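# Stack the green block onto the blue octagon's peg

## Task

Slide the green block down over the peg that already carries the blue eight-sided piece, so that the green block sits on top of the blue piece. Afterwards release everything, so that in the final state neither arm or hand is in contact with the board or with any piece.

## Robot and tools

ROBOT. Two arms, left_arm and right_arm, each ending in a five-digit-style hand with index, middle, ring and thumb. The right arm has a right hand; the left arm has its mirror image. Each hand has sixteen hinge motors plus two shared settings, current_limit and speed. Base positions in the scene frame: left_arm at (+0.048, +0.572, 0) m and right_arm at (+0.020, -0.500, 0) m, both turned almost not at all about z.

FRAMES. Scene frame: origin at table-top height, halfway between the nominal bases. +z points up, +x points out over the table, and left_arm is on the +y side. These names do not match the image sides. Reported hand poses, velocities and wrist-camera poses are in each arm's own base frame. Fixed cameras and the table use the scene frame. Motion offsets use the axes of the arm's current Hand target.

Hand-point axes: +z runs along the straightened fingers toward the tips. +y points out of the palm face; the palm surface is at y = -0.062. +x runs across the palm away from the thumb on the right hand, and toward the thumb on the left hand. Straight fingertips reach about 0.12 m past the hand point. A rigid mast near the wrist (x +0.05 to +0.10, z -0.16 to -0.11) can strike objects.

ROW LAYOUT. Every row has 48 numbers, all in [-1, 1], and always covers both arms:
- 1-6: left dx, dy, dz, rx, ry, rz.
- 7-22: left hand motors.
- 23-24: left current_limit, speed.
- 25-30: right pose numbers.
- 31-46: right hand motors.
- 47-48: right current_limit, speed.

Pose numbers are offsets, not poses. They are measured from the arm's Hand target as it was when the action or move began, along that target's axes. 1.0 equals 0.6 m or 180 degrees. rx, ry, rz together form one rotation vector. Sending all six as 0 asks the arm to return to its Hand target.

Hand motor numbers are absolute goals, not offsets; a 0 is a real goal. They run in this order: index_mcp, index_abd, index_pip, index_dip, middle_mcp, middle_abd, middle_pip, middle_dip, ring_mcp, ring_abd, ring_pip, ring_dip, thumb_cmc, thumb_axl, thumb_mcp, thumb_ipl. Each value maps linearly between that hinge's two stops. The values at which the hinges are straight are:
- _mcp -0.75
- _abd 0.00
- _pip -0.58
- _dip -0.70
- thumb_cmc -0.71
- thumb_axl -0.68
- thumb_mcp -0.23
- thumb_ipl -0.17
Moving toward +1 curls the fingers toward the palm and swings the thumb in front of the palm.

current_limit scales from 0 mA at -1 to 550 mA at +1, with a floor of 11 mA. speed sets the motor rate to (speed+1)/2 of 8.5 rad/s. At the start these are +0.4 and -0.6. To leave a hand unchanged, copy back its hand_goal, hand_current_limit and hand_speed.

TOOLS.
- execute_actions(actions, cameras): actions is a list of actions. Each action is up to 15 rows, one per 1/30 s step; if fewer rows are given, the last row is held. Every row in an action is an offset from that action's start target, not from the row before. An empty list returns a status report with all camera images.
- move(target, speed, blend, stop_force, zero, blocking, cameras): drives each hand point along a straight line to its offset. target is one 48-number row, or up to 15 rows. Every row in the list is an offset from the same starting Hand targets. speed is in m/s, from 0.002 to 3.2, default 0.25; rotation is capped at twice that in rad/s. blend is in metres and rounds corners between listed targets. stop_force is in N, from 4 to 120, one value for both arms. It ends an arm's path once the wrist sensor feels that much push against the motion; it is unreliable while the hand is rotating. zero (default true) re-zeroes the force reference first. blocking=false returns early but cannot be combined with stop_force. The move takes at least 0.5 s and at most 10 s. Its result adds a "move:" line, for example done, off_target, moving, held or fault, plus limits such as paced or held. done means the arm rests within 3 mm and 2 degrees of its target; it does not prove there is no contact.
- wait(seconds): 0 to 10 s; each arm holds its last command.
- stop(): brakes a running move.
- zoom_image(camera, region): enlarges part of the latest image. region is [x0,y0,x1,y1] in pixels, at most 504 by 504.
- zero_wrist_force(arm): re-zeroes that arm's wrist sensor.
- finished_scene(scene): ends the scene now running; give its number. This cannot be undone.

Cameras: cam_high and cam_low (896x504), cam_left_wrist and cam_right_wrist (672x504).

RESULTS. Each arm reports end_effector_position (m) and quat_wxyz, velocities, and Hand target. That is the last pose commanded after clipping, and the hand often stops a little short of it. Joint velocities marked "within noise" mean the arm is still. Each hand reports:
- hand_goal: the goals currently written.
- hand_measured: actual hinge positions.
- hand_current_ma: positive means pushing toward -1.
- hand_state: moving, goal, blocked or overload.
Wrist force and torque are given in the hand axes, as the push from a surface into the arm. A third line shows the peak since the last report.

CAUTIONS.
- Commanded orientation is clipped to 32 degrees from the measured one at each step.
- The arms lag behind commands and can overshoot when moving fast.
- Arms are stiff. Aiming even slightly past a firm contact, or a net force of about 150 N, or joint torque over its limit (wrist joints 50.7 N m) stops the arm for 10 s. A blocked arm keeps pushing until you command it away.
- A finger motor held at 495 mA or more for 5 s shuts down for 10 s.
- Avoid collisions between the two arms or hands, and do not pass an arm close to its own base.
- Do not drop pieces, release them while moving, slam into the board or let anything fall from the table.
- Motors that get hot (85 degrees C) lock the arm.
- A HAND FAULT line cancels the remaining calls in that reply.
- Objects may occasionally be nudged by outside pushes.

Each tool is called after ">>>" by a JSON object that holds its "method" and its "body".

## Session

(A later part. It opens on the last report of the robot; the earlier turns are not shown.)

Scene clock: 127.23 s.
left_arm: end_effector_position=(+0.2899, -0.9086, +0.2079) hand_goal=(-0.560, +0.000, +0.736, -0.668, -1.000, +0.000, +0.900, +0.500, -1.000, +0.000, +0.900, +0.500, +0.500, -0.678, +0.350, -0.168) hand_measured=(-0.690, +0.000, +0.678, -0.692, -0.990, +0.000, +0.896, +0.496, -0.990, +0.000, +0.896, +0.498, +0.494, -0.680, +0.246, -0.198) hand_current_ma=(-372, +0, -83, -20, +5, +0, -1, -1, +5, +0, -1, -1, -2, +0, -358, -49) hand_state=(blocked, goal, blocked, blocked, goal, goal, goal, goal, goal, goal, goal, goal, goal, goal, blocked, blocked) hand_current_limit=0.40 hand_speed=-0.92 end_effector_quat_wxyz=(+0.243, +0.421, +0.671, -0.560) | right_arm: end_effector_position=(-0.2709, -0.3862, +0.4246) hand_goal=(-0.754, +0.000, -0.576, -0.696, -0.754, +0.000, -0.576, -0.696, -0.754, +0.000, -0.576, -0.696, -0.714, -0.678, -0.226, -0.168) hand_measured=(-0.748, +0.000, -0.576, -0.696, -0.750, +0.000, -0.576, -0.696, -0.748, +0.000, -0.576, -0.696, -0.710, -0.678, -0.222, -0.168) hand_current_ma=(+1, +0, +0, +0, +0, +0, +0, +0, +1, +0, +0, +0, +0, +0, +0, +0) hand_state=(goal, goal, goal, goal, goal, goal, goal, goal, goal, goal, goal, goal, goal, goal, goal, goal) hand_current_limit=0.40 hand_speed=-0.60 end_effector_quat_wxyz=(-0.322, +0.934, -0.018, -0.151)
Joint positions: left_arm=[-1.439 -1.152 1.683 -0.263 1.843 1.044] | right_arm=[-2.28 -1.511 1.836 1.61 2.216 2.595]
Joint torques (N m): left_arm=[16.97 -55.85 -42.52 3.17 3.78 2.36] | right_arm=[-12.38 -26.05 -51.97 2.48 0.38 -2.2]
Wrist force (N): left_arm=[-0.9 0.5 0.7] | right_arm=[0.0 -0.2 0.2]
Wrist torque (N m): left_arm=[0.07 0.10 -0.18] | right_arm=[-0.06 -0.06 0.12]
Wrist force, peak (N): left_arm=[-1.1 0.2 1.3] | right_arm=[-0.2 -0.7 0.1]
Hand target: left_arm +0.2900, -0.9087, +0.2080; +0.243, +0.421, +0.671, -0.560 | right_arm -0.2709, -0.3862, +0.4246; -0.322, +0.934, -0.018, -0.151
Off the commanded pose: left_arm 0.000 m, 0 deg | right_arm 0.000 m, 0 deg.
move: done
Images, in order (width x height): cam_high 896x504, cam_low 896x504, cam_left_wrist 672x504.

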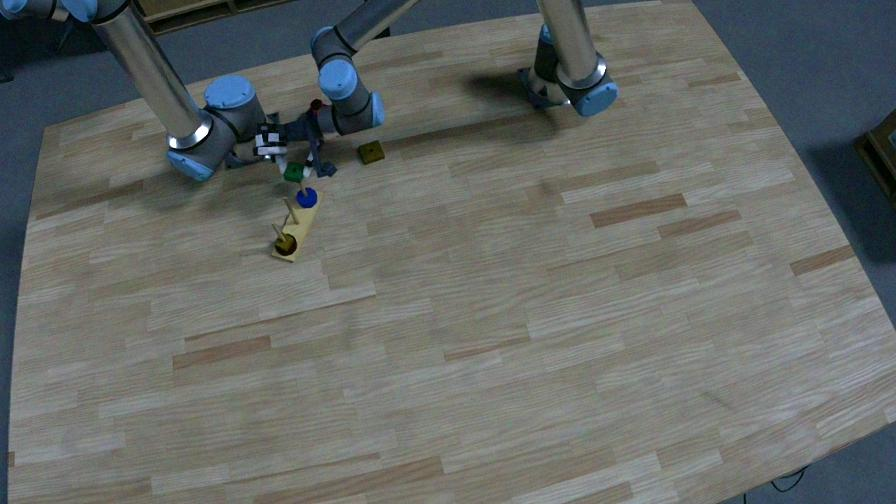

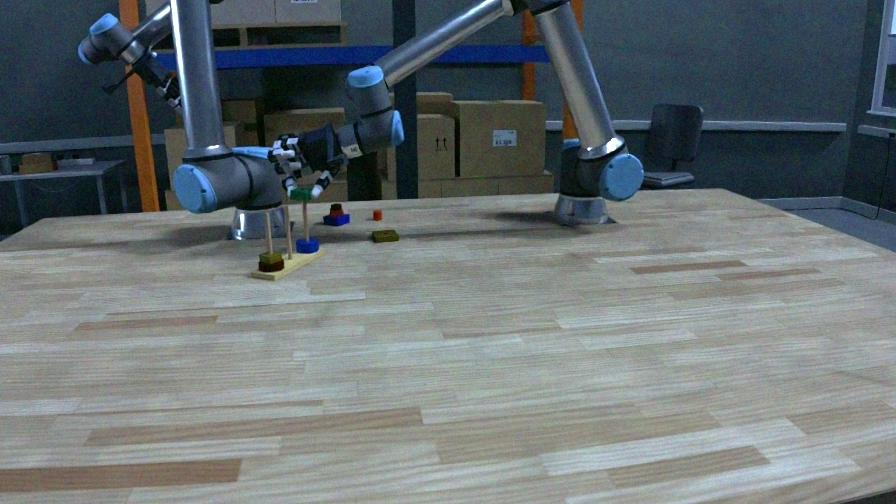

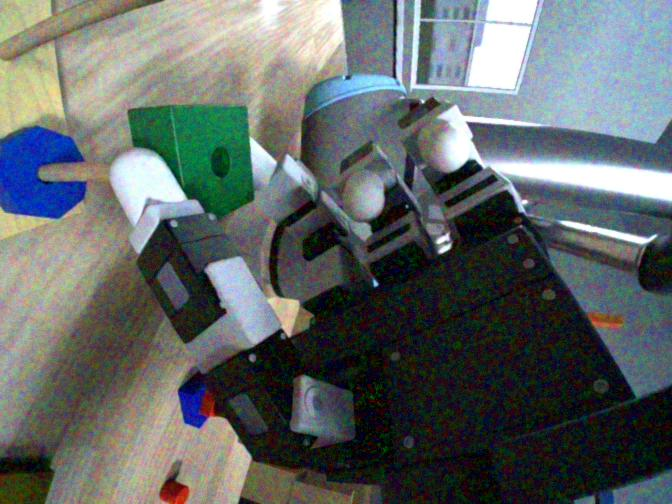

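>>> {"method": "move", "body": {"target": [[0.0063,-0.0079,0.0006,0,0,0,-0.56,0,0.737,-0.667,-1,0,0.9,0.5,-1,0,0.9,0.5,0.5,-0.677,0.35,-0.168,0.4,-0.92,0,0,0,0,0,0,-0.754,0,-0.576,-0.696,-0.754,0,-0.576,-0.696,-0.754,0,-0.576,-0.696,-0.714,-0.678,-0.226,-0.168,0.4,-0.6],[0.0143,-0.0024,0.0032,0,0,0,-0.56,0,0.737,-0.667,-1,0,0.9,0.5,-1,0,0.9,0.5,0.5,-0.677,0.35,-0.168,0.4,-0.92,0,0,0,0,0,0,-0.754,0,-0.576,-0.696,-0.754,0,-0.576,-0.696,-0.754,0,-0.576,-0.696,-0.714,-0.678,-0.226,-0.168,0.4,-0.6]], "speed": 0.02, "cameras": ["cam_high","cam_low","cam_left_wrist"]}}

>>> {"method": "zoom_image", "body": {"camera": "cam_high", "region": [278, 155, 318, 205]}}

>>> {"method": "zoom_image", "body": {"camera": "cam_low", "region": [285, 180, 325, 215]}}

>>> {"method": "zoom_image", "body": {"camera": "cam_left_wrist", "region": [0, 50, 280, 260]}}

Scene clock: 135.43 s.
left_arm: end_effector_position=(+0.2840, -0.9080, +0.2016) hand_goal=(-0.560, +0.000, +0.736, -0.668, -1.000, +0.000, +0.900, +0.500, -1.000, +0.000, +0.900, +0.500, +0.500, -0.678, +0.350, -0.168) hand_measured=(-0.690, +0.000, +0.678, -0.692, -0.990, +0.000, +0.896, +0.496, -0.990, +0.000, +0.896, +0.498, +0.502, -0.674, +0.246, -0.200) hand_current_ma=(-369, +0, -83, -20, +5, +0, -1, -1, +5, +0, -1, -1, +1, +1, -358, -49) hand_state=(blocked, goal, blocked, blocked, goal, goal, goal, goal, goal, goal, goal, goal, goal, goal, blocked, blocked) hand_current_limit=0.40 hand_speed=-0.92 end_effector_quat_wxyz=(+0.243, +0.421, +0.671, -0.560) | right_arm: end_effector_position=(-0.2709, -0.3862, +0.4246) hand_goal=(-0.754, +0.000, -0.576, -0.696, -0.754, +0.000, -0.576, -0.696, -0.754, +0.000, -0.576, -0.696, -0.714, -0.678, -0.226, -0.168) hand_measured=(-0.748, +0.000, -0.576, -0.696, -0.750, +0.000, -0.576, -0.696, -0.748, +0.000, -0.576, -0.696, -0.710, -0.678, -0.222, -0.168) hand_current_ma=(+1, +0, +0, +0, +0, +0, +0, +0, +1, +0, +0, +0, +0, +0, +0, +0) hand_state=(goal, goal, goal, goal, goal, goal, goal, goal, goal, goal, goal, goal, goal, goal, goal, goal) hand_current_limit=0.40 hand_speed=-0.60 end_effector_quat_wxyz=(-0.322, +0.934, -0.018, -0.151)
Joint positions: left_arm=[-1.447 -1.151 1.694 -0.276 1.835 1.042] | right_arm=[-2.28 -1.511 1.836 1.61 2.216 2.595]
Joint torques (N m): left_arm=[-16.04 -58.42 -30.14 -4.91 -2.38 -2.19] | right_arm=[-9.82 -26.22 -52.45 2.52 0.72 -2.15]
Wrist force (N): left_arm=[-0.9 0.3 -0.2] | right_arm=[-0.2 -0.4 0.0]
Wrist torque (N m): left_arm=[0.04 0.11 -0.04] | right_arm=[-0.08 -0.03 0.10]
Wrist force, peak (N): left_arm=[-2.3 -0.5 -0.2] | right_arm=[-0.2 -0.6 -0.4]
Hand target: left_arm +0.2840, -0.9080, +0.2014; +0.243, +0.421, +0.671, -0.560 | right_arm -0.2709, -0.3862, +0.4246; -0.322, +0.934, -0.018, -0.151
Off the commanded pose: left_arm 0.000 m, 0 deg | right_arm 0.000 m, 0 deg.
move: done
Images, in order (width x height): cam_high 896x504, cam_low 896x504, cam_left_wrist 672x504.

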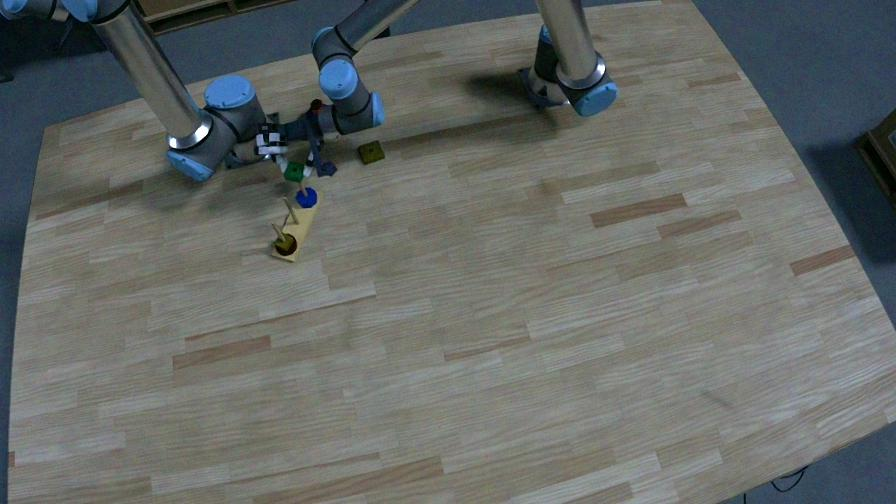

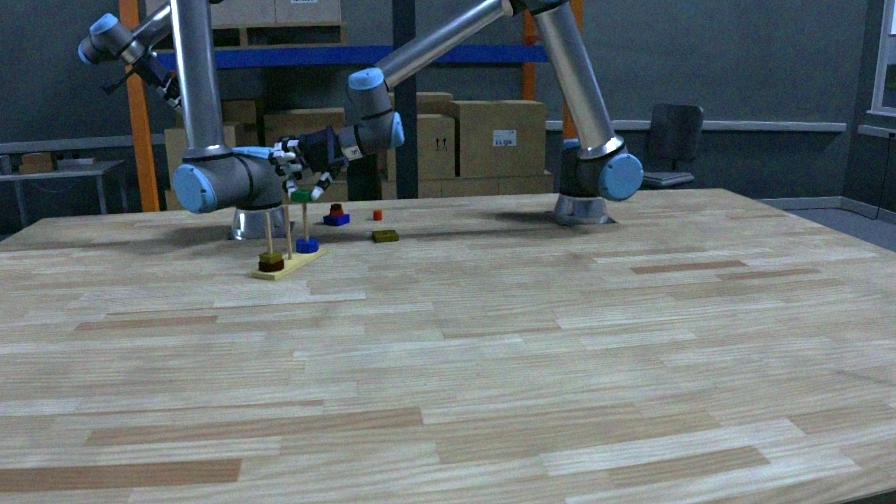

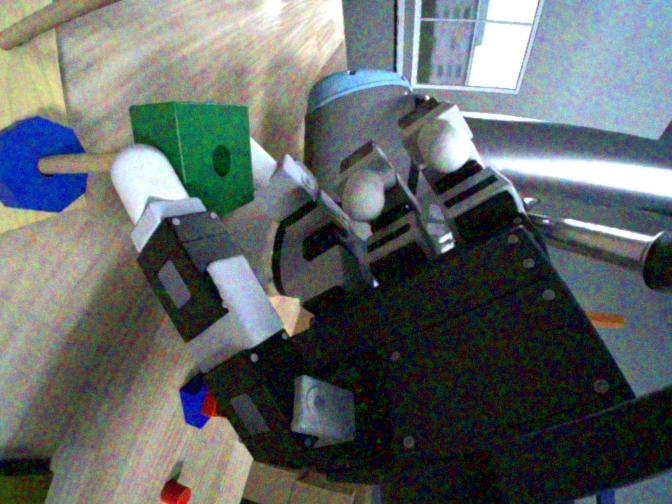

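Scaled by 10.080 from the camera's 896x504 image, which has a finer 1280x720 frame.

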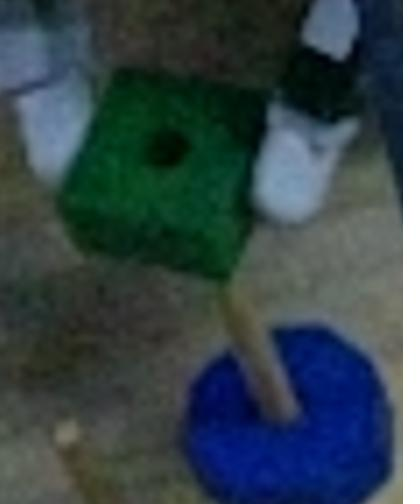

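Scaled by 12.600 from the camera's 896x504 image, which has a finer 1280x720 frame.

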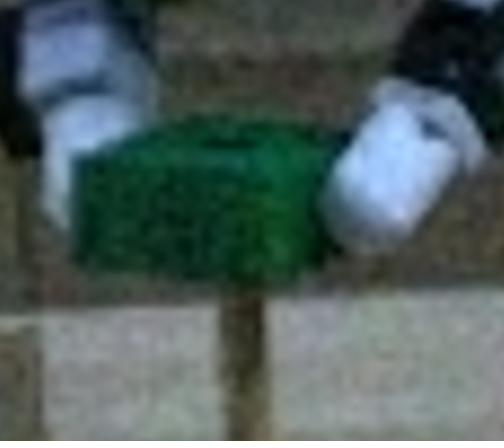

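Scaled by 1.800 from the camera's 672x504 image, which has a finer 960x720 frame.

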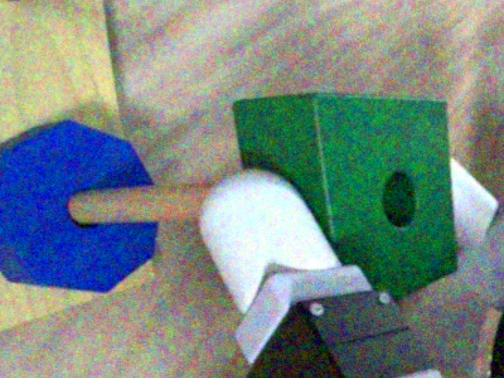

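>>> {"method": "move", "body": {"target": [0.0040,0.0027,0.0013,0,0,0,-0.56,0,0.737,-0.667,-1,0,0.9,0.5,-1,0,0.9,0.5,0.5,-0.677,0.35,-0.168,0.4,-0.92,0,0,0,0,0,0,-0.754,0,-0.576,-0.696,-0.754,0,-0.576,-0.696,-0.754,0,-0.576,-0.696,-0.714,-0.678,-0.226,-0.168,0.4,-0.6], "speed": 0.01, "stop_force": 4, "cameras": ["cam_high","cam_low","cam_left_wrist"]}}

>>> {"method": "zoom_image", "body": {"camera": "cam_high", "region": [278, 155, 318, 205]}}

>>> {"method": "zoom_image", "body": {"camera": "cam_low", "region": [285, 180, 325, 215]}}

>>> {"method": "zoom_image", "body": {"camera": "cam_left_wrist", "region": [0, 50, 280, 260]}}

Scene clock: 138.53 s.
left_arm: end_effector_position=(+0.2839, -0.9080, +0.1984) hand_goal=(-0.560, +0.000, +0.736, -0.668, -1.000, +0.000, +0.900, +0.500, -1.000, +0.000, +0.900, +0.500, +0.500, -0.678, +0.350, -0.168) hand_measured=(-0.690, +0.000, +0.678, -0.692, -0.990, +0.000, +0.896, +0.496, -0.990, +0.000, +0.896, +0.498, +0.502, -0.674, +0.246, -0.200) hand_current_ma=(-369, +0, -83, -20, +5, +0, -1, -1, +5, +0, -1, -1, +1, +1, -358, -50) hand_state=(blocked, goal, blocked, blocked, goal, goal, goal, goal, goal, goal, goal, goal, goal, goal, blocked, blocked) hand_current_limit=0.40 hand_speed=-0.92 end_effector_quat_wxyz=(+0.243, +0.421, +0.671, -0.560) | right_arm: end_effector_position=(-0.2709, -0.3862, +0.4246) hand_goal=(-0.754, +0.000, -0.576, -0.696, -0.754, +0.000, -0.576, -0.696, -0.754, +0.000, -0.576, -0.696, -0.714, -0.678, -0.226, -0.168) hand_measured=(-0.748, +0.000, -0.576, -0.696, -0.750, +0.000, -0.576, -0.696, -0.748, +0.000, -0.576, -0.696, -0.710, -0.678, -0.222, -0.168) hand_current_ma=(+1, +0, +0, +0, +0, +0, +0, +0, +1, +0, +0, +0, +0, +0, +0, +0) hand_state=(goal, goal, goal, goal, goal, goal, goal, goal, goal, goal, goal, goal, goal, goal, goal, goal) hand_current_limit=0.40 hand_speed=-0.60 end_effector_quat_wxyz=(-0.322, +0.934, -0.018, -0.151)
Joint positions: left_arm=[-1.447 -1.148 1.696 -0.281 1.835 1.042] | right_arm=[-2.28 -1.511 1.836 1.61 2.216 2.595]
Joint torques (N m): left_arm=[-15.96 -55.06 -30.45 -4.28 -2.27 -2.24] | right_arm=[-12.34 -26.81 -52.03 2.56 0.53 -2.22]
Wrist force (N): left_arm=[-1.0 0.8 -0.3] | right_arm=[-0.3 -0.4 -0.3]
Wrist torque (N m): left_arm=[0.09 0.12 -0.04] | right_arm=[-0.04 0.00 0.09]
Wrist force, peak (N): left_arm=[-1.5 0.3 0.3] | right_arm=[0.1 -0.7 -0.2]
Hand target: left_arm +0.2839, -0.9080, +0.1984; +0.243, +0.421, +0.671, -0.560 | right_arm -0.2709, -0.3862, +0.4246; -0.322, +0.934, -0.018, -0.151
Off the commanded pose: left_arm 0.000 m, 0 deg | right_arm 0.000 m, 0 deg.
move: done
Images, in order (width x height): cam_high 896x504, cam_low 896x504, cam_left_wrist 672x504.

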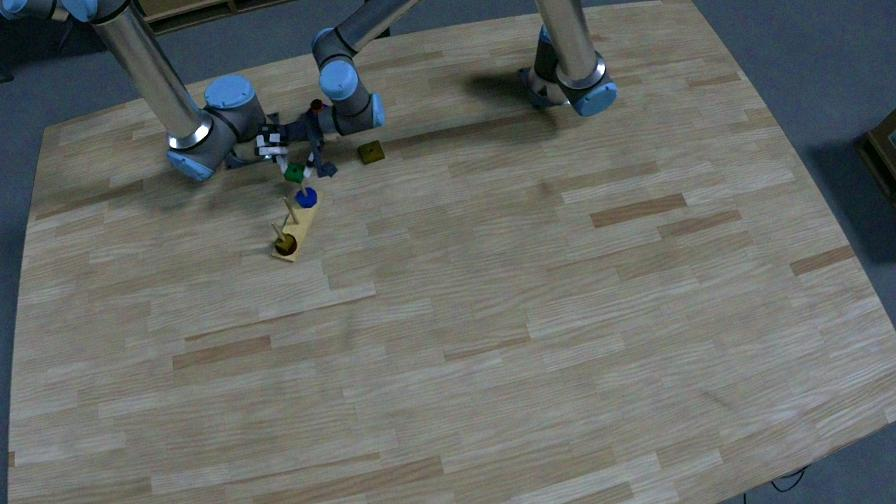

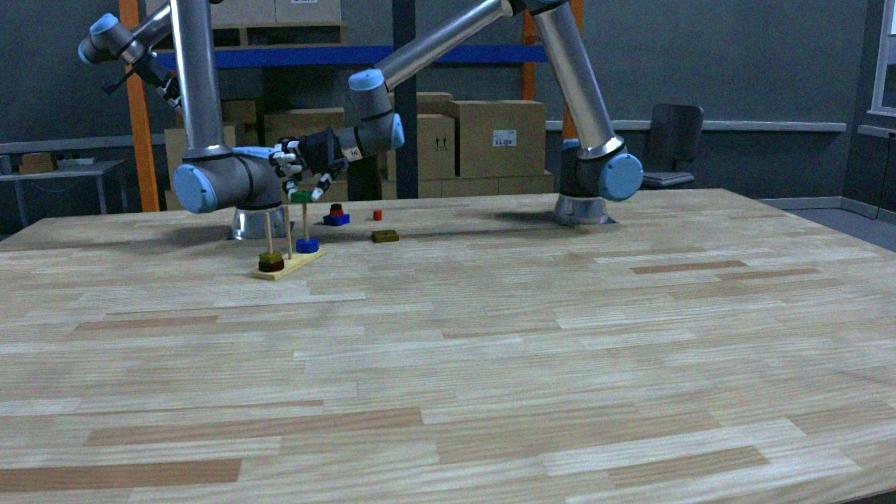

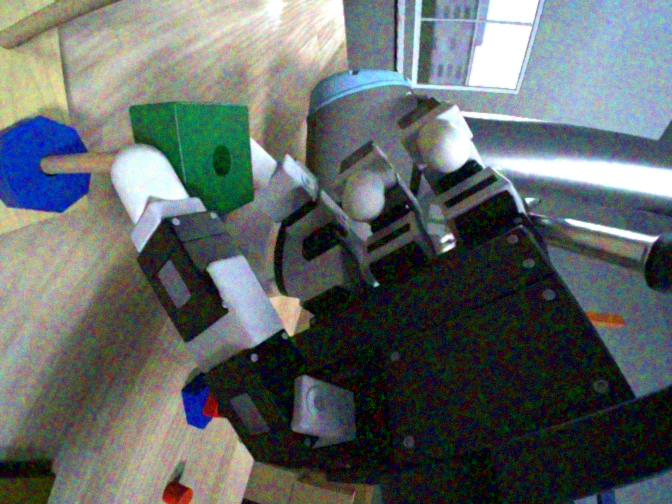

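Scaled by 10.080 from the camera's 896x504 image, which has a finer 1280x720 frame.

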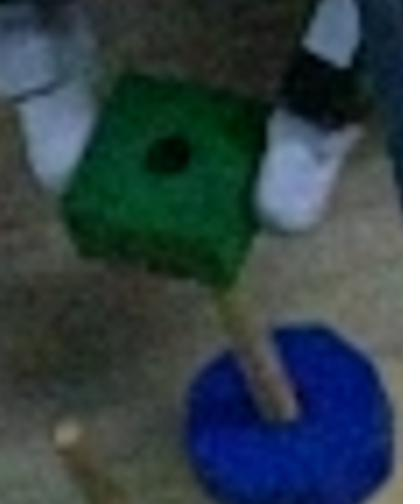

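Scaled by 12.600 from the camera's 896x504 image, which has a finer 1280x720 frame.

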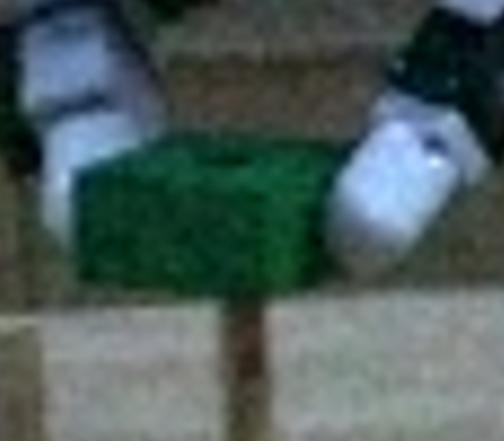

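Scaled by 1.800 from the camera's 672x504 image, which has a finer 960x720 frame.

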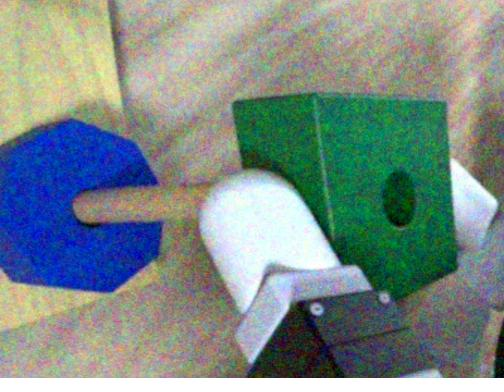

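>>> {"method": "move", "body": {"target": [0.0160,0.0109,0.0051,0,0,0,-0.56,0,0.737,-0.667,-1,0,0.9,0.5,-1,0,0.9,0.5,0.5,-0.677,0.35,-0.168,0.4,-0.92,0,0,0,0,0,0,-0.754,0,-0.576,-0.696,-0.754,0,-0.576,-0.696,-0.754,0,-0.576,-0.696,-0.714,-0.678,-0.226,-0.168,0.4,-0.6], "speed": 0.012, "stop_force": 4, "cameras": ["cam_high","cam_low","cam_left_wrist"]}}

>>> {"method": "zoom_image", "body": {"camera": "cam_high", "region": [278, 155, 318, 205]}}

>>> {"method": "zoom_image", "body": {"camera": "cam_left_wrist", "region": [0, 50, 280, 260]}}

Scene clock: 140.97 s.
left_arm: end_effector_position=(+0.2839, -0.9080, +0.1864) hand_goal=(-0.560, +0.000, +0.736, -0.668, -1.000, +0.000, +0.900, +0.500, -1.000, +0.000, +0.900, +0.500, +0.500, -0.678, +0.350, -0.168) hand_measured=(-0.690, +0.000, +0.678, -0.692, -0.990, +0.000, +0.896, +0.496, -0.990, +0.000, +0.896, +0.498, +0.502, -0.674, +0.246, -0.200) hand_current_ma=(-369, +0, -83, -20, +5, +0, -1, -1, +5, +0, -1, -1, +1, +1, -358, -50) hand_state=(blocked, goal, blocked, blocked, goal, goal, goal, goal, goal, goal, goal, goal, goal, goal, blocked, blocked) hand_current_limit=0.40 hand_speed=-0.92 end_effector_quat_wxyz=(+0.243, +0.421, +0.671, -0.560) | right_arm: end_effector_position=(-0.2709, -0.3862, +0.4246) hand_goal=(-0.754, +0.000, -0.576, -0.696, -0.754, +0.000, -0.576, -0.696, -0.754, +0.000, -0.576, -0.696, -0.714, -0.678, -0.226, -0.168) hand_measured=(-0.748, +0.000, -0.576, -0.696, -0.750, +0.000, -0.576, -0.696, -0.748, +0.000, -0.576, -0.696, -0.710, -0.678, -0.222, -0.168) hand_current_ma=(+1, +0, +0, +0, +0, +0, +0, +0, +1, +0, +0, +0, +0, +0, +0, +0) hand_state=(goal, goal, goal, goal, goal, goal, goal, goal, goal, goal, goal, goal, goal, goal, goal, goal) hand_current_limit=0.40 hand_speed=-0.60 end_effector_quat_wxyz=(-0.322, +0.934, -0.018, -0.151)
Joint positions: left_arm=[-1.447 -1.137 1.705 -0.3 1.835 1.042] | right_arm=[-2.28 -1.511 1.836 1.61 2.216 2.595]
Joint torques (N m): left_arm=[-15.44 -55.91 -29.31 -4.77 -2.47 -2.32] | right_arm=[-11.26 -25.32 -52.11 2.67 0.71 -2.15]
Wrist force (N): left_arm=[-1.3 0.6 0.0] | right_arm=[0.1 -0.2 -0.1]
Wrist torque (N m): left_arm=[0.04 0.16 -0.06] | right_arm=[-0.03 -0.07 0.13]
Wrist force, peak (N): left_arm=[-1.5 0.5 -0.4] | right_arm=[-0.3 -0.5 0.3]
Hand target: left_arm +0.2839, -0.9080, +0.1864; +0.243, +0.421, +0.671, -0.560 | right_arm -0.2709, -0.3862, +0.4246; -0.322, +0.934, -0.018, -0.151
Off the commanded pose: left_arm 0.000 m, 0 deg | right_arm 0.000 m, 0 deg.
move: done
Images, in order (width x height): cam_high 896x504, cam_low 896x504, cam_left_wrist 672x504.

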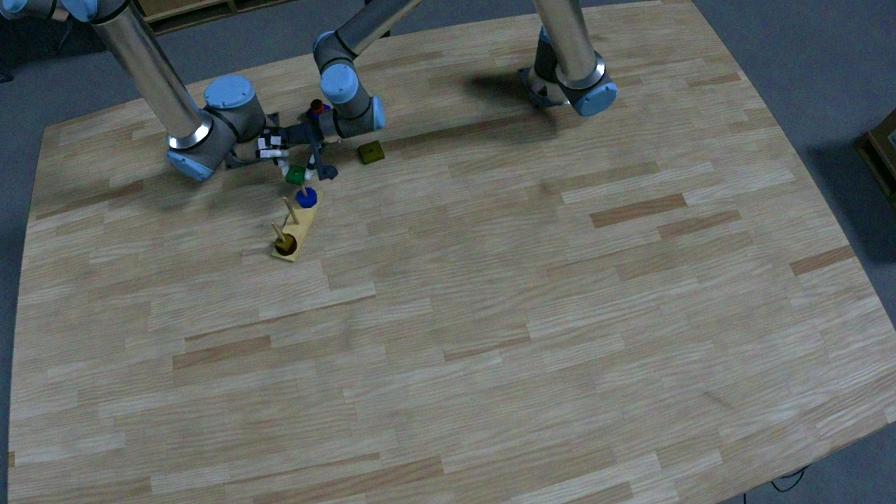

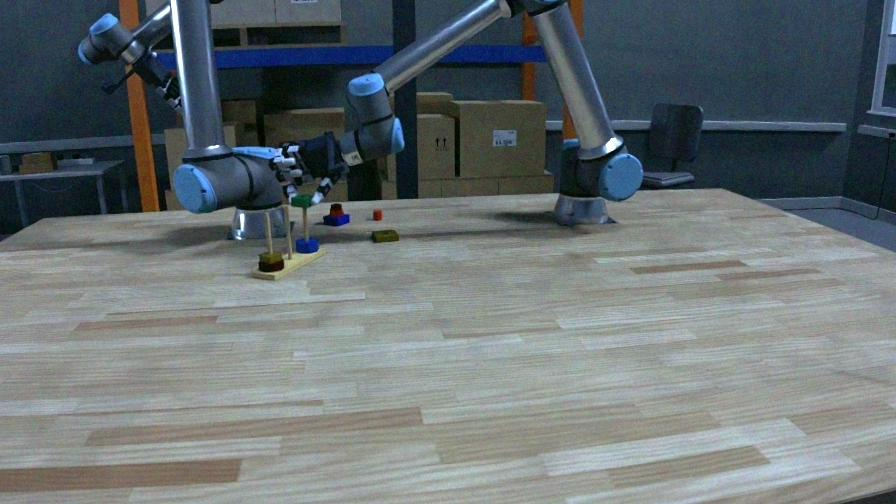

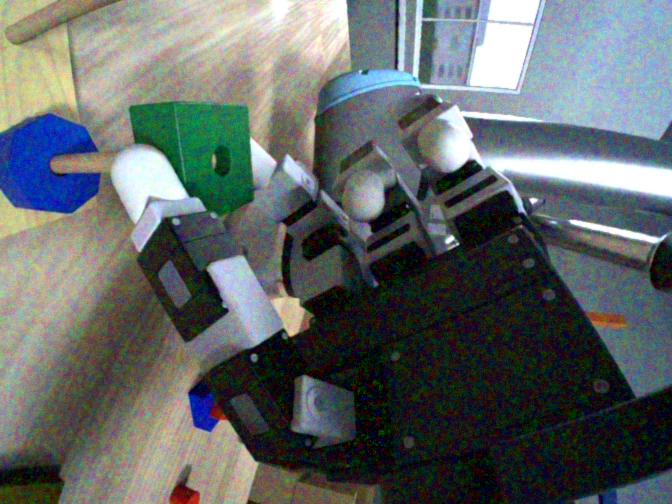

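Scaled by 10.080 from the camera's 896x504 image, which has a finer 1280x720 frame.

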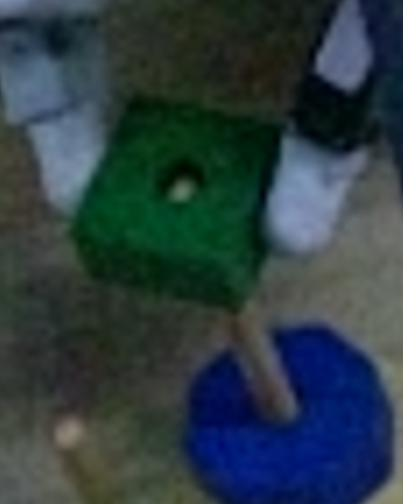

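Scaled by 1.800 from the camera's 672x504 image, which has a finer 960x720 frame.

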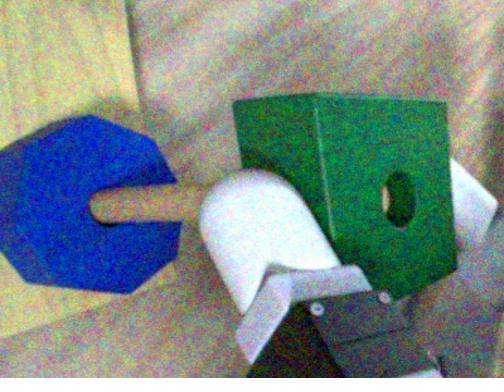

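>>> {"method": "move", "body": {"target": [0.0532,0.0364,0.0170,0,0,0,-0.56,0,0.737,-0.667,-1,0,0.9,0.5,-1,0,0.9,0.5,0.5,-0.677,0.35,-0.168,0.4,-0.92,0,0,0,0,0,0,-0.754,0,-0.576,-0.696,-0.754,0,-0.576,-0.696,-0.754,0,-0.576,-0.696,-0.714,-0.678,-0.226,-0.168,0.4,-0.6], "speed": 0.03, "stop_force": 4, "cameras": ["cam_high","cam_low","cam_left_wrist"]}}

>>> {"method": "zoom_image", "body": {"camera": "cam_high", "region": [278, 155, 318, 205]}}

>>> {"method": "zoom_image", "body": {"camera": "cam_left_wrist", "region": [0, 50, 280, 260]}}

Scene clock: 144.13 s.
left_arm: end_effector_position=(+0.2839, -0.9080, +0.1464) hand_goal=(-0.560, +0.000, +0.736, -0.668, -1.000, +0.000, +0.900, +0.500, -1.000, +0.000, +0.900, +0.500, +0.500, -0.678, +0.350, -0.168) hand_measured=(-0.690, +0.000, +0.678, -0.692, -0.990, +0.000, +0.896, +0.496, -0.990, +0.000, +0.896, +0.498, +0.502, -0.674, +0.246, -0.200) hand_current_ma=(-369, +0, -83, -20, +5, +0, -1, -1, +5, +0, -1, -1, +1, +1, -358, -50) hand_state=(blocked, goal, blocked, blocked, goal, goal, goal, goal, goal, goal, goal, goal, goal, goal, blocked, blocked) hand_current_limit=0.40 hand_speed=-0.92 end_effector_quat_wxyz=(+0.243, +0.421, +0.671, -0.560) | right_arm: end_effector_position=(-0.2709, -0.3862, +0.4246) hand_goal=(-0.754, +0.000, -0.576, -0.696, -0.754, +0.000, -0.576, -0.696, -0.754, +0.000, -0.576, -0.696, -0.714, -0.678, -0.226, -0.168) hand_measured=(-0.748, +0.000, -0.576, -0.696, -0.750, +0.000, -0.576, -0.696, -0.748, +0.000, -0.576, -0.696, -0.710, -0.678, -0.222, -0.168) hand_current_ma=(+1, +0, +0, +0, +0, +0, +0, +0, +1, +0, +0, +0, +0, +0, +0, +0) hand_state=(goal, goal, goal, goal, goal, goal, goal, goal, goal, goal, goal, goal, goal, goal, goal, goal) hand_current_limit=0.40 hand_speed=-0.60 end_effector_quat_wxyz=(-0.322, +0.934, -0.018, -0.151)
Joint positions: left_arm=[-1.447 -1.1 1.731 -0.364 1.835 1.042] | right_arm=[-2.28 -1.511 1.836 1.61 2.216 2.595]
Joint torques (N m): left_arm=[-13.72 -58.18 -28.61 -4.51 -2.2 -1.72] | right_arm=[-11.04 -26.9 -51.92 2.56 0.77 -2.25]
Wrist force (N): left_arm=[-1.1 0.4 -0.4] | right_arm=[0.0 -0.4 0.0]
Wrist torque (N m): left_arm=[0.05 0.13 -0.05] | right_arm=[-0.07 -0.05 0.11]
Wrist force, peak (N): left_arm=[-1.6 1.0 -0.1] | right_arm=[0.2 -0.7 -0.3]
Hand target: left_arm +0.2839, -0.9080, +0.1464; +0.243, +0.421, +0.671, -0.560 | right_arm -0.2709, -0.3862, +0.4246; -0.322, +0.934, -0.018, -0.151
Off the commanded pose: left_arm 0.000 m, 0 deg | right_arm 0.000 m, 0 deg.
move: done
Images, in order (width x height): cam_high 896x504, cam_low 896x504, cam_left_wrist 672x504.

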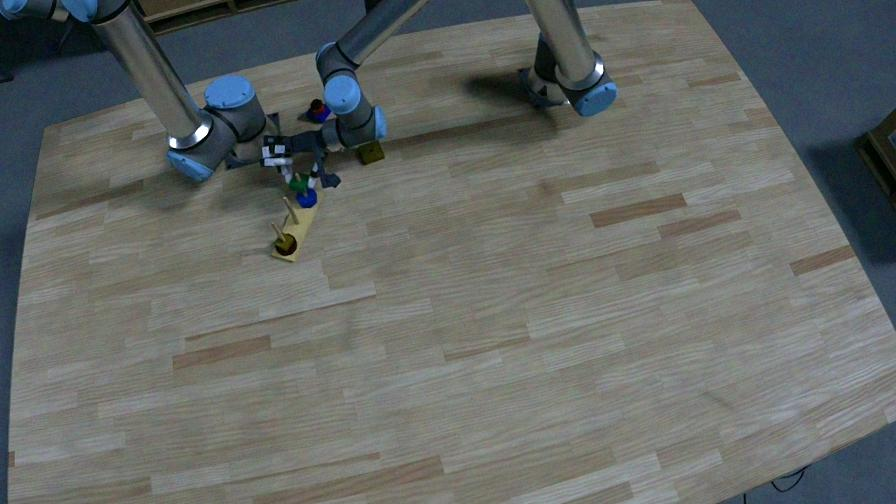

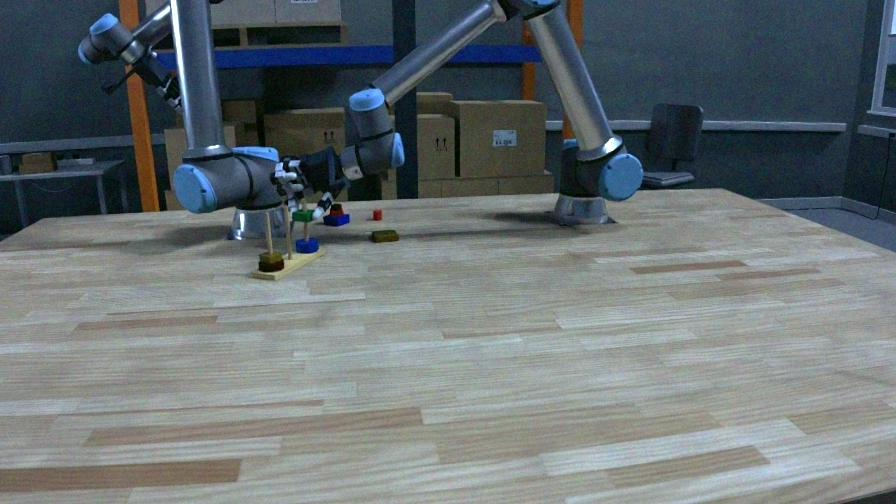

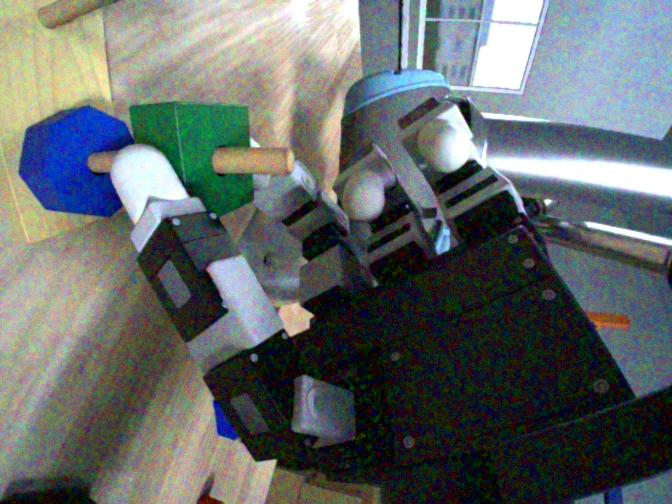

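Scaled by 10.080 from the camera's 896x504 image, which has a finer 1280x720 frame.

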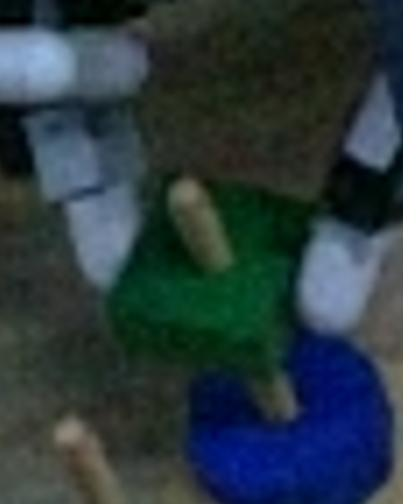

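Scaled by 1.800 from the camera's 672x504 image, which has a finer 960x720 frame.

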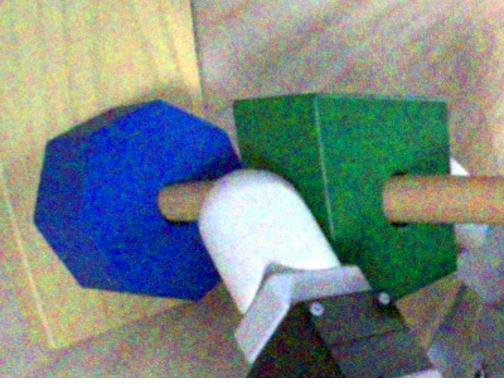

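>>> {"method": "move", "body": {"target": [0.0599,0.0409,0.0191,0,0,0,-0.56,0,0.737,-0.667,-1,0,0.9,0.5,-1,0,0.9,0.5,0.5,-0.677,0.35,-0.168,0.4,-0.92,0,0,0,0,0,0,-0.754,0,-0.576,-0.696,-0.754,0,-0.576,-0.696,-0.754,0,-0.576,-0.696,-0.714,-0.678,-0.226,-0.168,0.4,-0.6], "speed": 0.04, "stop_force": 4}}

>>> {"method": "move", "body": {"target": [0.0240,0.0164,0.0076,0,0,0,-0.56,0,0.737,-0.667,-1,0,0.9,0.5,-1,0,0.9,0.5,0.5,-0.677,0.35,-0.168,0.4,-0.92,0,0,0,0,0,0,-0.754,0,-0.576,-0.696,-0.754,0,-0.576,-0.696,-0.754,0,-0.576,-0.696,-0.714,-0.678,-0.226,-0.168,0.4,-0.6], "speed": 0.012, "stop_force": 4, "cameras": ["cam_high","cam_low","cam_left_wrist"]}}

>>> {"method": "zoom_image", "body": {"camera": "cam_high", "region": [278, 155, 328, 215]}}

>>> {"method": "zoom_image", "body": {"camera": "cam_low", "region": [280, 190, 340, 260]}}

>>> {"method": "zoom_image", "body": {"camera": "cam_left_wrist", "region": [0, 50, 280, 260]}}

Scene clock: 147.20 s.
left_arm: end_effector_position=(+0.2839, -0.9080, +0.1014) hand_goal=(-0.560, +0.000, +0.736, -0.668, -1.000, +0.000, +0.900, +0.500, -1.000, +0.000, +0.900, +0.500, +0.500, -0.678, +0.350, -0.168) hand_measured=(-0.690, +0.000, +0.678, -0.692, -0.990, +0.000, +0.896, +0.496, -0.990, +0.000, +0.896, +0.498, +0.502, -0.674, +0.246, -0.200) hand_current_ma=(-369, +0, -83, -20, +5, +0, -1, -1, +5, +0, -1, -1, +0, +1, -358, -50) hand_state=(blocked, goal, blocked, blocked, goal, goal, goal, goal, goal, goal, goal, goal, goal, goal, blocked, blocked) hand_current_limit=0.40 hand_speed=-0.92 end_effector_quat_wxyz=(+0.243, +0.421, +0.671, -0.560) | right_arm: end_effector_position=(-0.2709, -0.3862, +0.4246) hand_goal=(-0.754, +0.000, -0.576, -0.696, -0.754, +0.000, -0.576, -0.696, -0.754, +0.000, -0.576, -0.696, -0.714, -0.678, -0.226, -0.168) hand_measured=(-0.748, +0.000, -0.576, -0.696, -0.750, +0.000, -0.576, -0.696, -0.748, +0.000, -0.576, -0.696, -0.710, -0.678, -0.222, -0.168) hand_current_ma=(+1, +0, +0, +0, +0, +0, +0, +0, +1, +0, +0, +0, +0, +0, +0, +0) hand_state=(goal, goal, goal, goal, goal, goal, goal, goal, goal, goal, goal, goal, goal, goal, goal, goal) hand_current_limit=0.40 hand_speed=-0.60 end_effector_quat_wxyz=(-0.322, +0.934, -0.018, -0.151)
Joint positions: left_arm=[-1.447 -1.054 1.756 -0.434 1.835 1.042] | right_arm=[-2.28 -1.511 1.836 1.61 2.216 2.595]
Joint torques (N m): left_arm=[-14.13 -59.86 -26.31 -4.51 -2.63 -2.5] | right_arm=[-11.61 -25.98 -51.94 2.46 0.43 -2.37]
Wrist force (N): left_arm=[-0.9 0.7 0.1] | right_arm=[-0.1 -0.1 0.1]
Wrist torque (N m): left_arm=[0.06 0.09 -0.02] | right_arm=[-0.04 -0.04 0.11]
Wrist force, peak (N): left_arm=[-1.6 0.7 0.4] | right_arm=[0.0 -0.6 0.2]
Hand target: left_arm +0.2839, -0.9080, +0.1014; +0.243, +0.421, +0.671, -0.560 | right_arm -0.2709, -0.3862, +0.4246; -0.322, +0.934, -0.018, -0.151
Off the commanded pose: left_arm 0.000 m, 0 deg | right_arm 0.000 m, 0 deg.
move: done

Scene clock: 149.83 s.
left_arm: end_effector_position=(+0.2839, -0.9080, +0.0859) hand_goal=(-0.560, +0.000, +0.736, -0.668, -1.000, +0.000, +0.900, +0.500, -1.000, +0.000, +0.900, +0.500, +0.500, -0.678, +0.350, -0.168) hand_measured=(-0.690, +0.000, +0.678, -0.692, -0.990, +0.000, +0.896, +0.496, -0.990, +0.000, +0.896, +0.498, +0.512, -0.670, +0.248, -0.200) hand_current_ma=(-369, +0, -87, -20, +5, +0, -1, -1, +5, +0, -1, -1, +7, +4, -345, -50) hand_state=(blocked, goal, blocked, blocked, goal, goal, goal, goal, goal, goal, goal, goal, goal, goal, blocked, blocked) hand_current_limit=0.40 hand_speed=-0.92 end_effector_quat_wxyz=(+0.243, +0.421, +0.671, -0.560) | right_arm: end_effector_position=(-0.2709, -0.3862, +0.4246) hand_goal=(-0.754, +0.000, -0.576, -0.696, -0.754, +0.000, -0.576, -0.696, -0.754, +0.000, -0.576, -0.696, -0.714, -0.678, -0.226, -0.168) hand_measured=(-0.748, +0.000, -0.576, -0.696, -0.750, +0.000, -0.576, -0.696, -0.748, +0.000, -0.576, -0.696, -0.710, -0.678, -0.222, -0.168) hand_current_ma=(+1, +0, +0, +0, +0, +0, +0, +0, +1, +0, +0, +0, +0, +0, +0, +0) hand_state=(goal, goal, goal, goal, goal, goal, goal, goal, goal, goal, goal, goal, goal, goal, goal, goal) hand_current_limit=0.40 hand_speed=-0.60 end_effector_quat_wxyz=(-0.322, +0.934, -0.018, -0.151)
Joint positions: left_arm=[-1.447 -1.037 1.763 -0.458 1.835 1.042] | right_arm=[-2.28 -1.511 1.836 1.61 2.216 2.595]
Joint torques (N m): left_arm=[-11.7 -97.83 -36.85 2.56 -2.48 -1.95] | right_arm=[-10.95 -27.02 -51.08 2.44 0.56 -2.12]
Wrist force (N): left_arm=[-2.0 0.2 0.7] | right_arm=[0.1 -0.4 -0.2]
Wrist torque (N m): left_arm=[0.06 0.14 -0.08] | right_arm=[-0.06 -0.07 0.13]
Wrist force, peak (N): left_arm=[-4.9 -3.5 -1.1] | right_arm=[-0.4 -0.6 0.0]
Hand target: left_arm +0.2839, -0.9080, +0.0859; +0.243, +0.421, +0.671, -0.560 (not the last commanded pose) | right_arm -0.2709, -0.3862, +0.4246; -0.322, +0.934, -0.018, -0.151
Off the commanded pose: left_arm 0.003 m, 0 deg | right_arm 0.000 m, 0 deg.
move: contact (left_arm)
Images, in order (width x height): cam_high 896x504, cam_low 896x504, cam_left_wrist 672x504.

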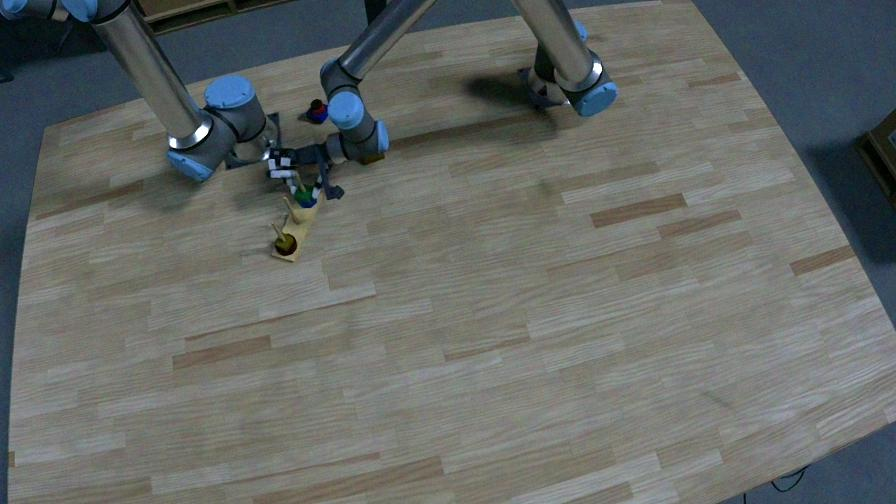

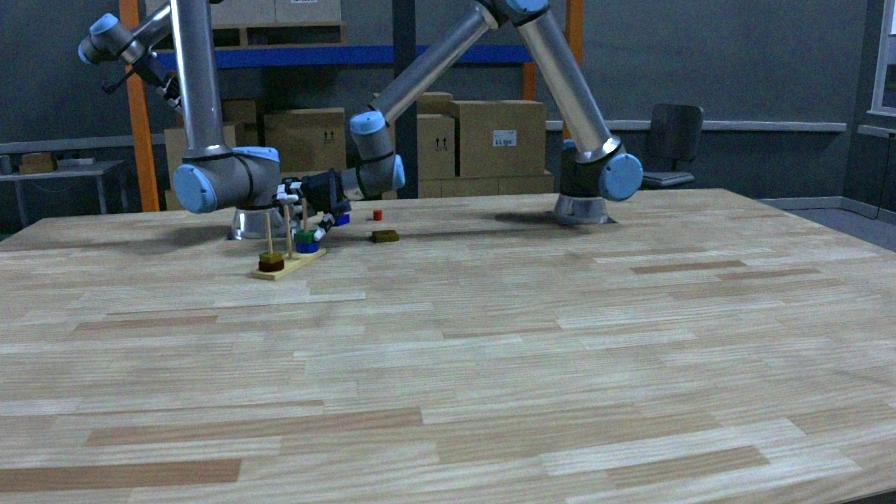

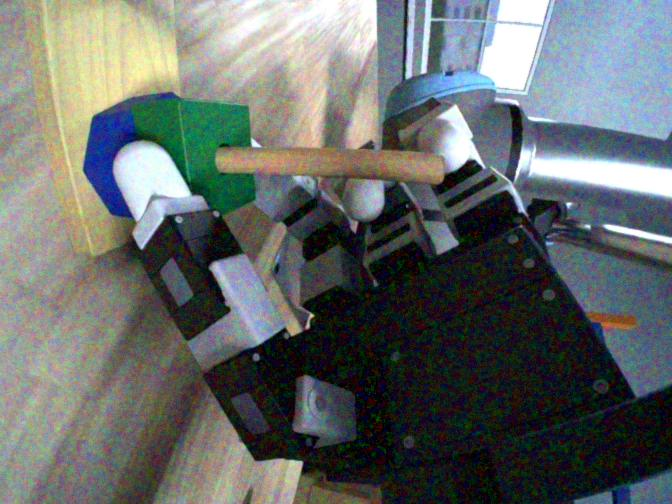

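Scaled by 8.400 from the camera's 896x504 image, which has a finer 1280x720 frame.

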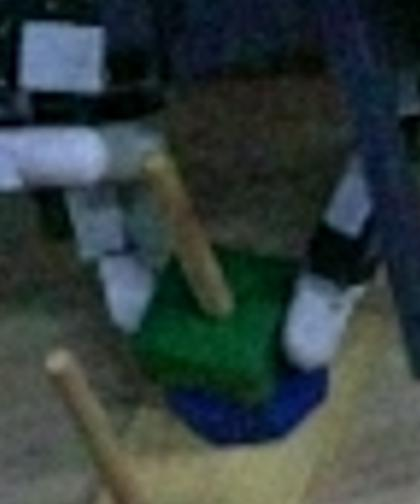

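Scaled by 7.200 from the camera's 896x504 image, which has a finer 1280x720 frame.

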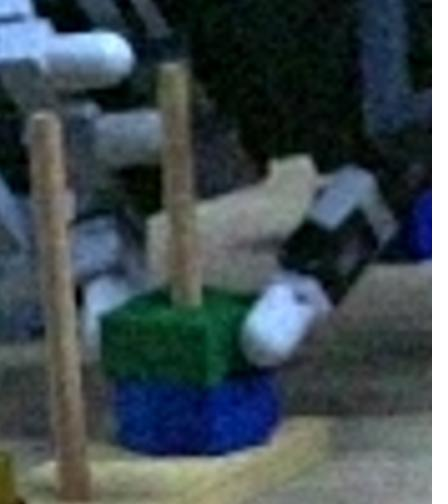

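Scaled by 1.800 from the camera's 672x504 image, which has a finer 960x720 frame.

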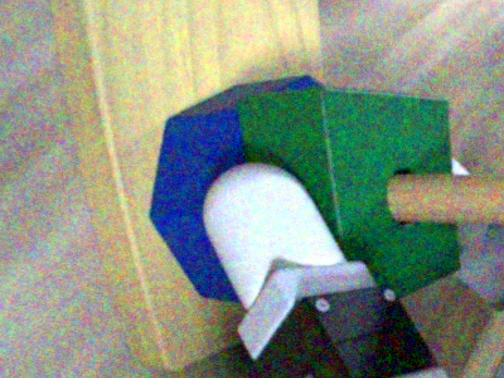

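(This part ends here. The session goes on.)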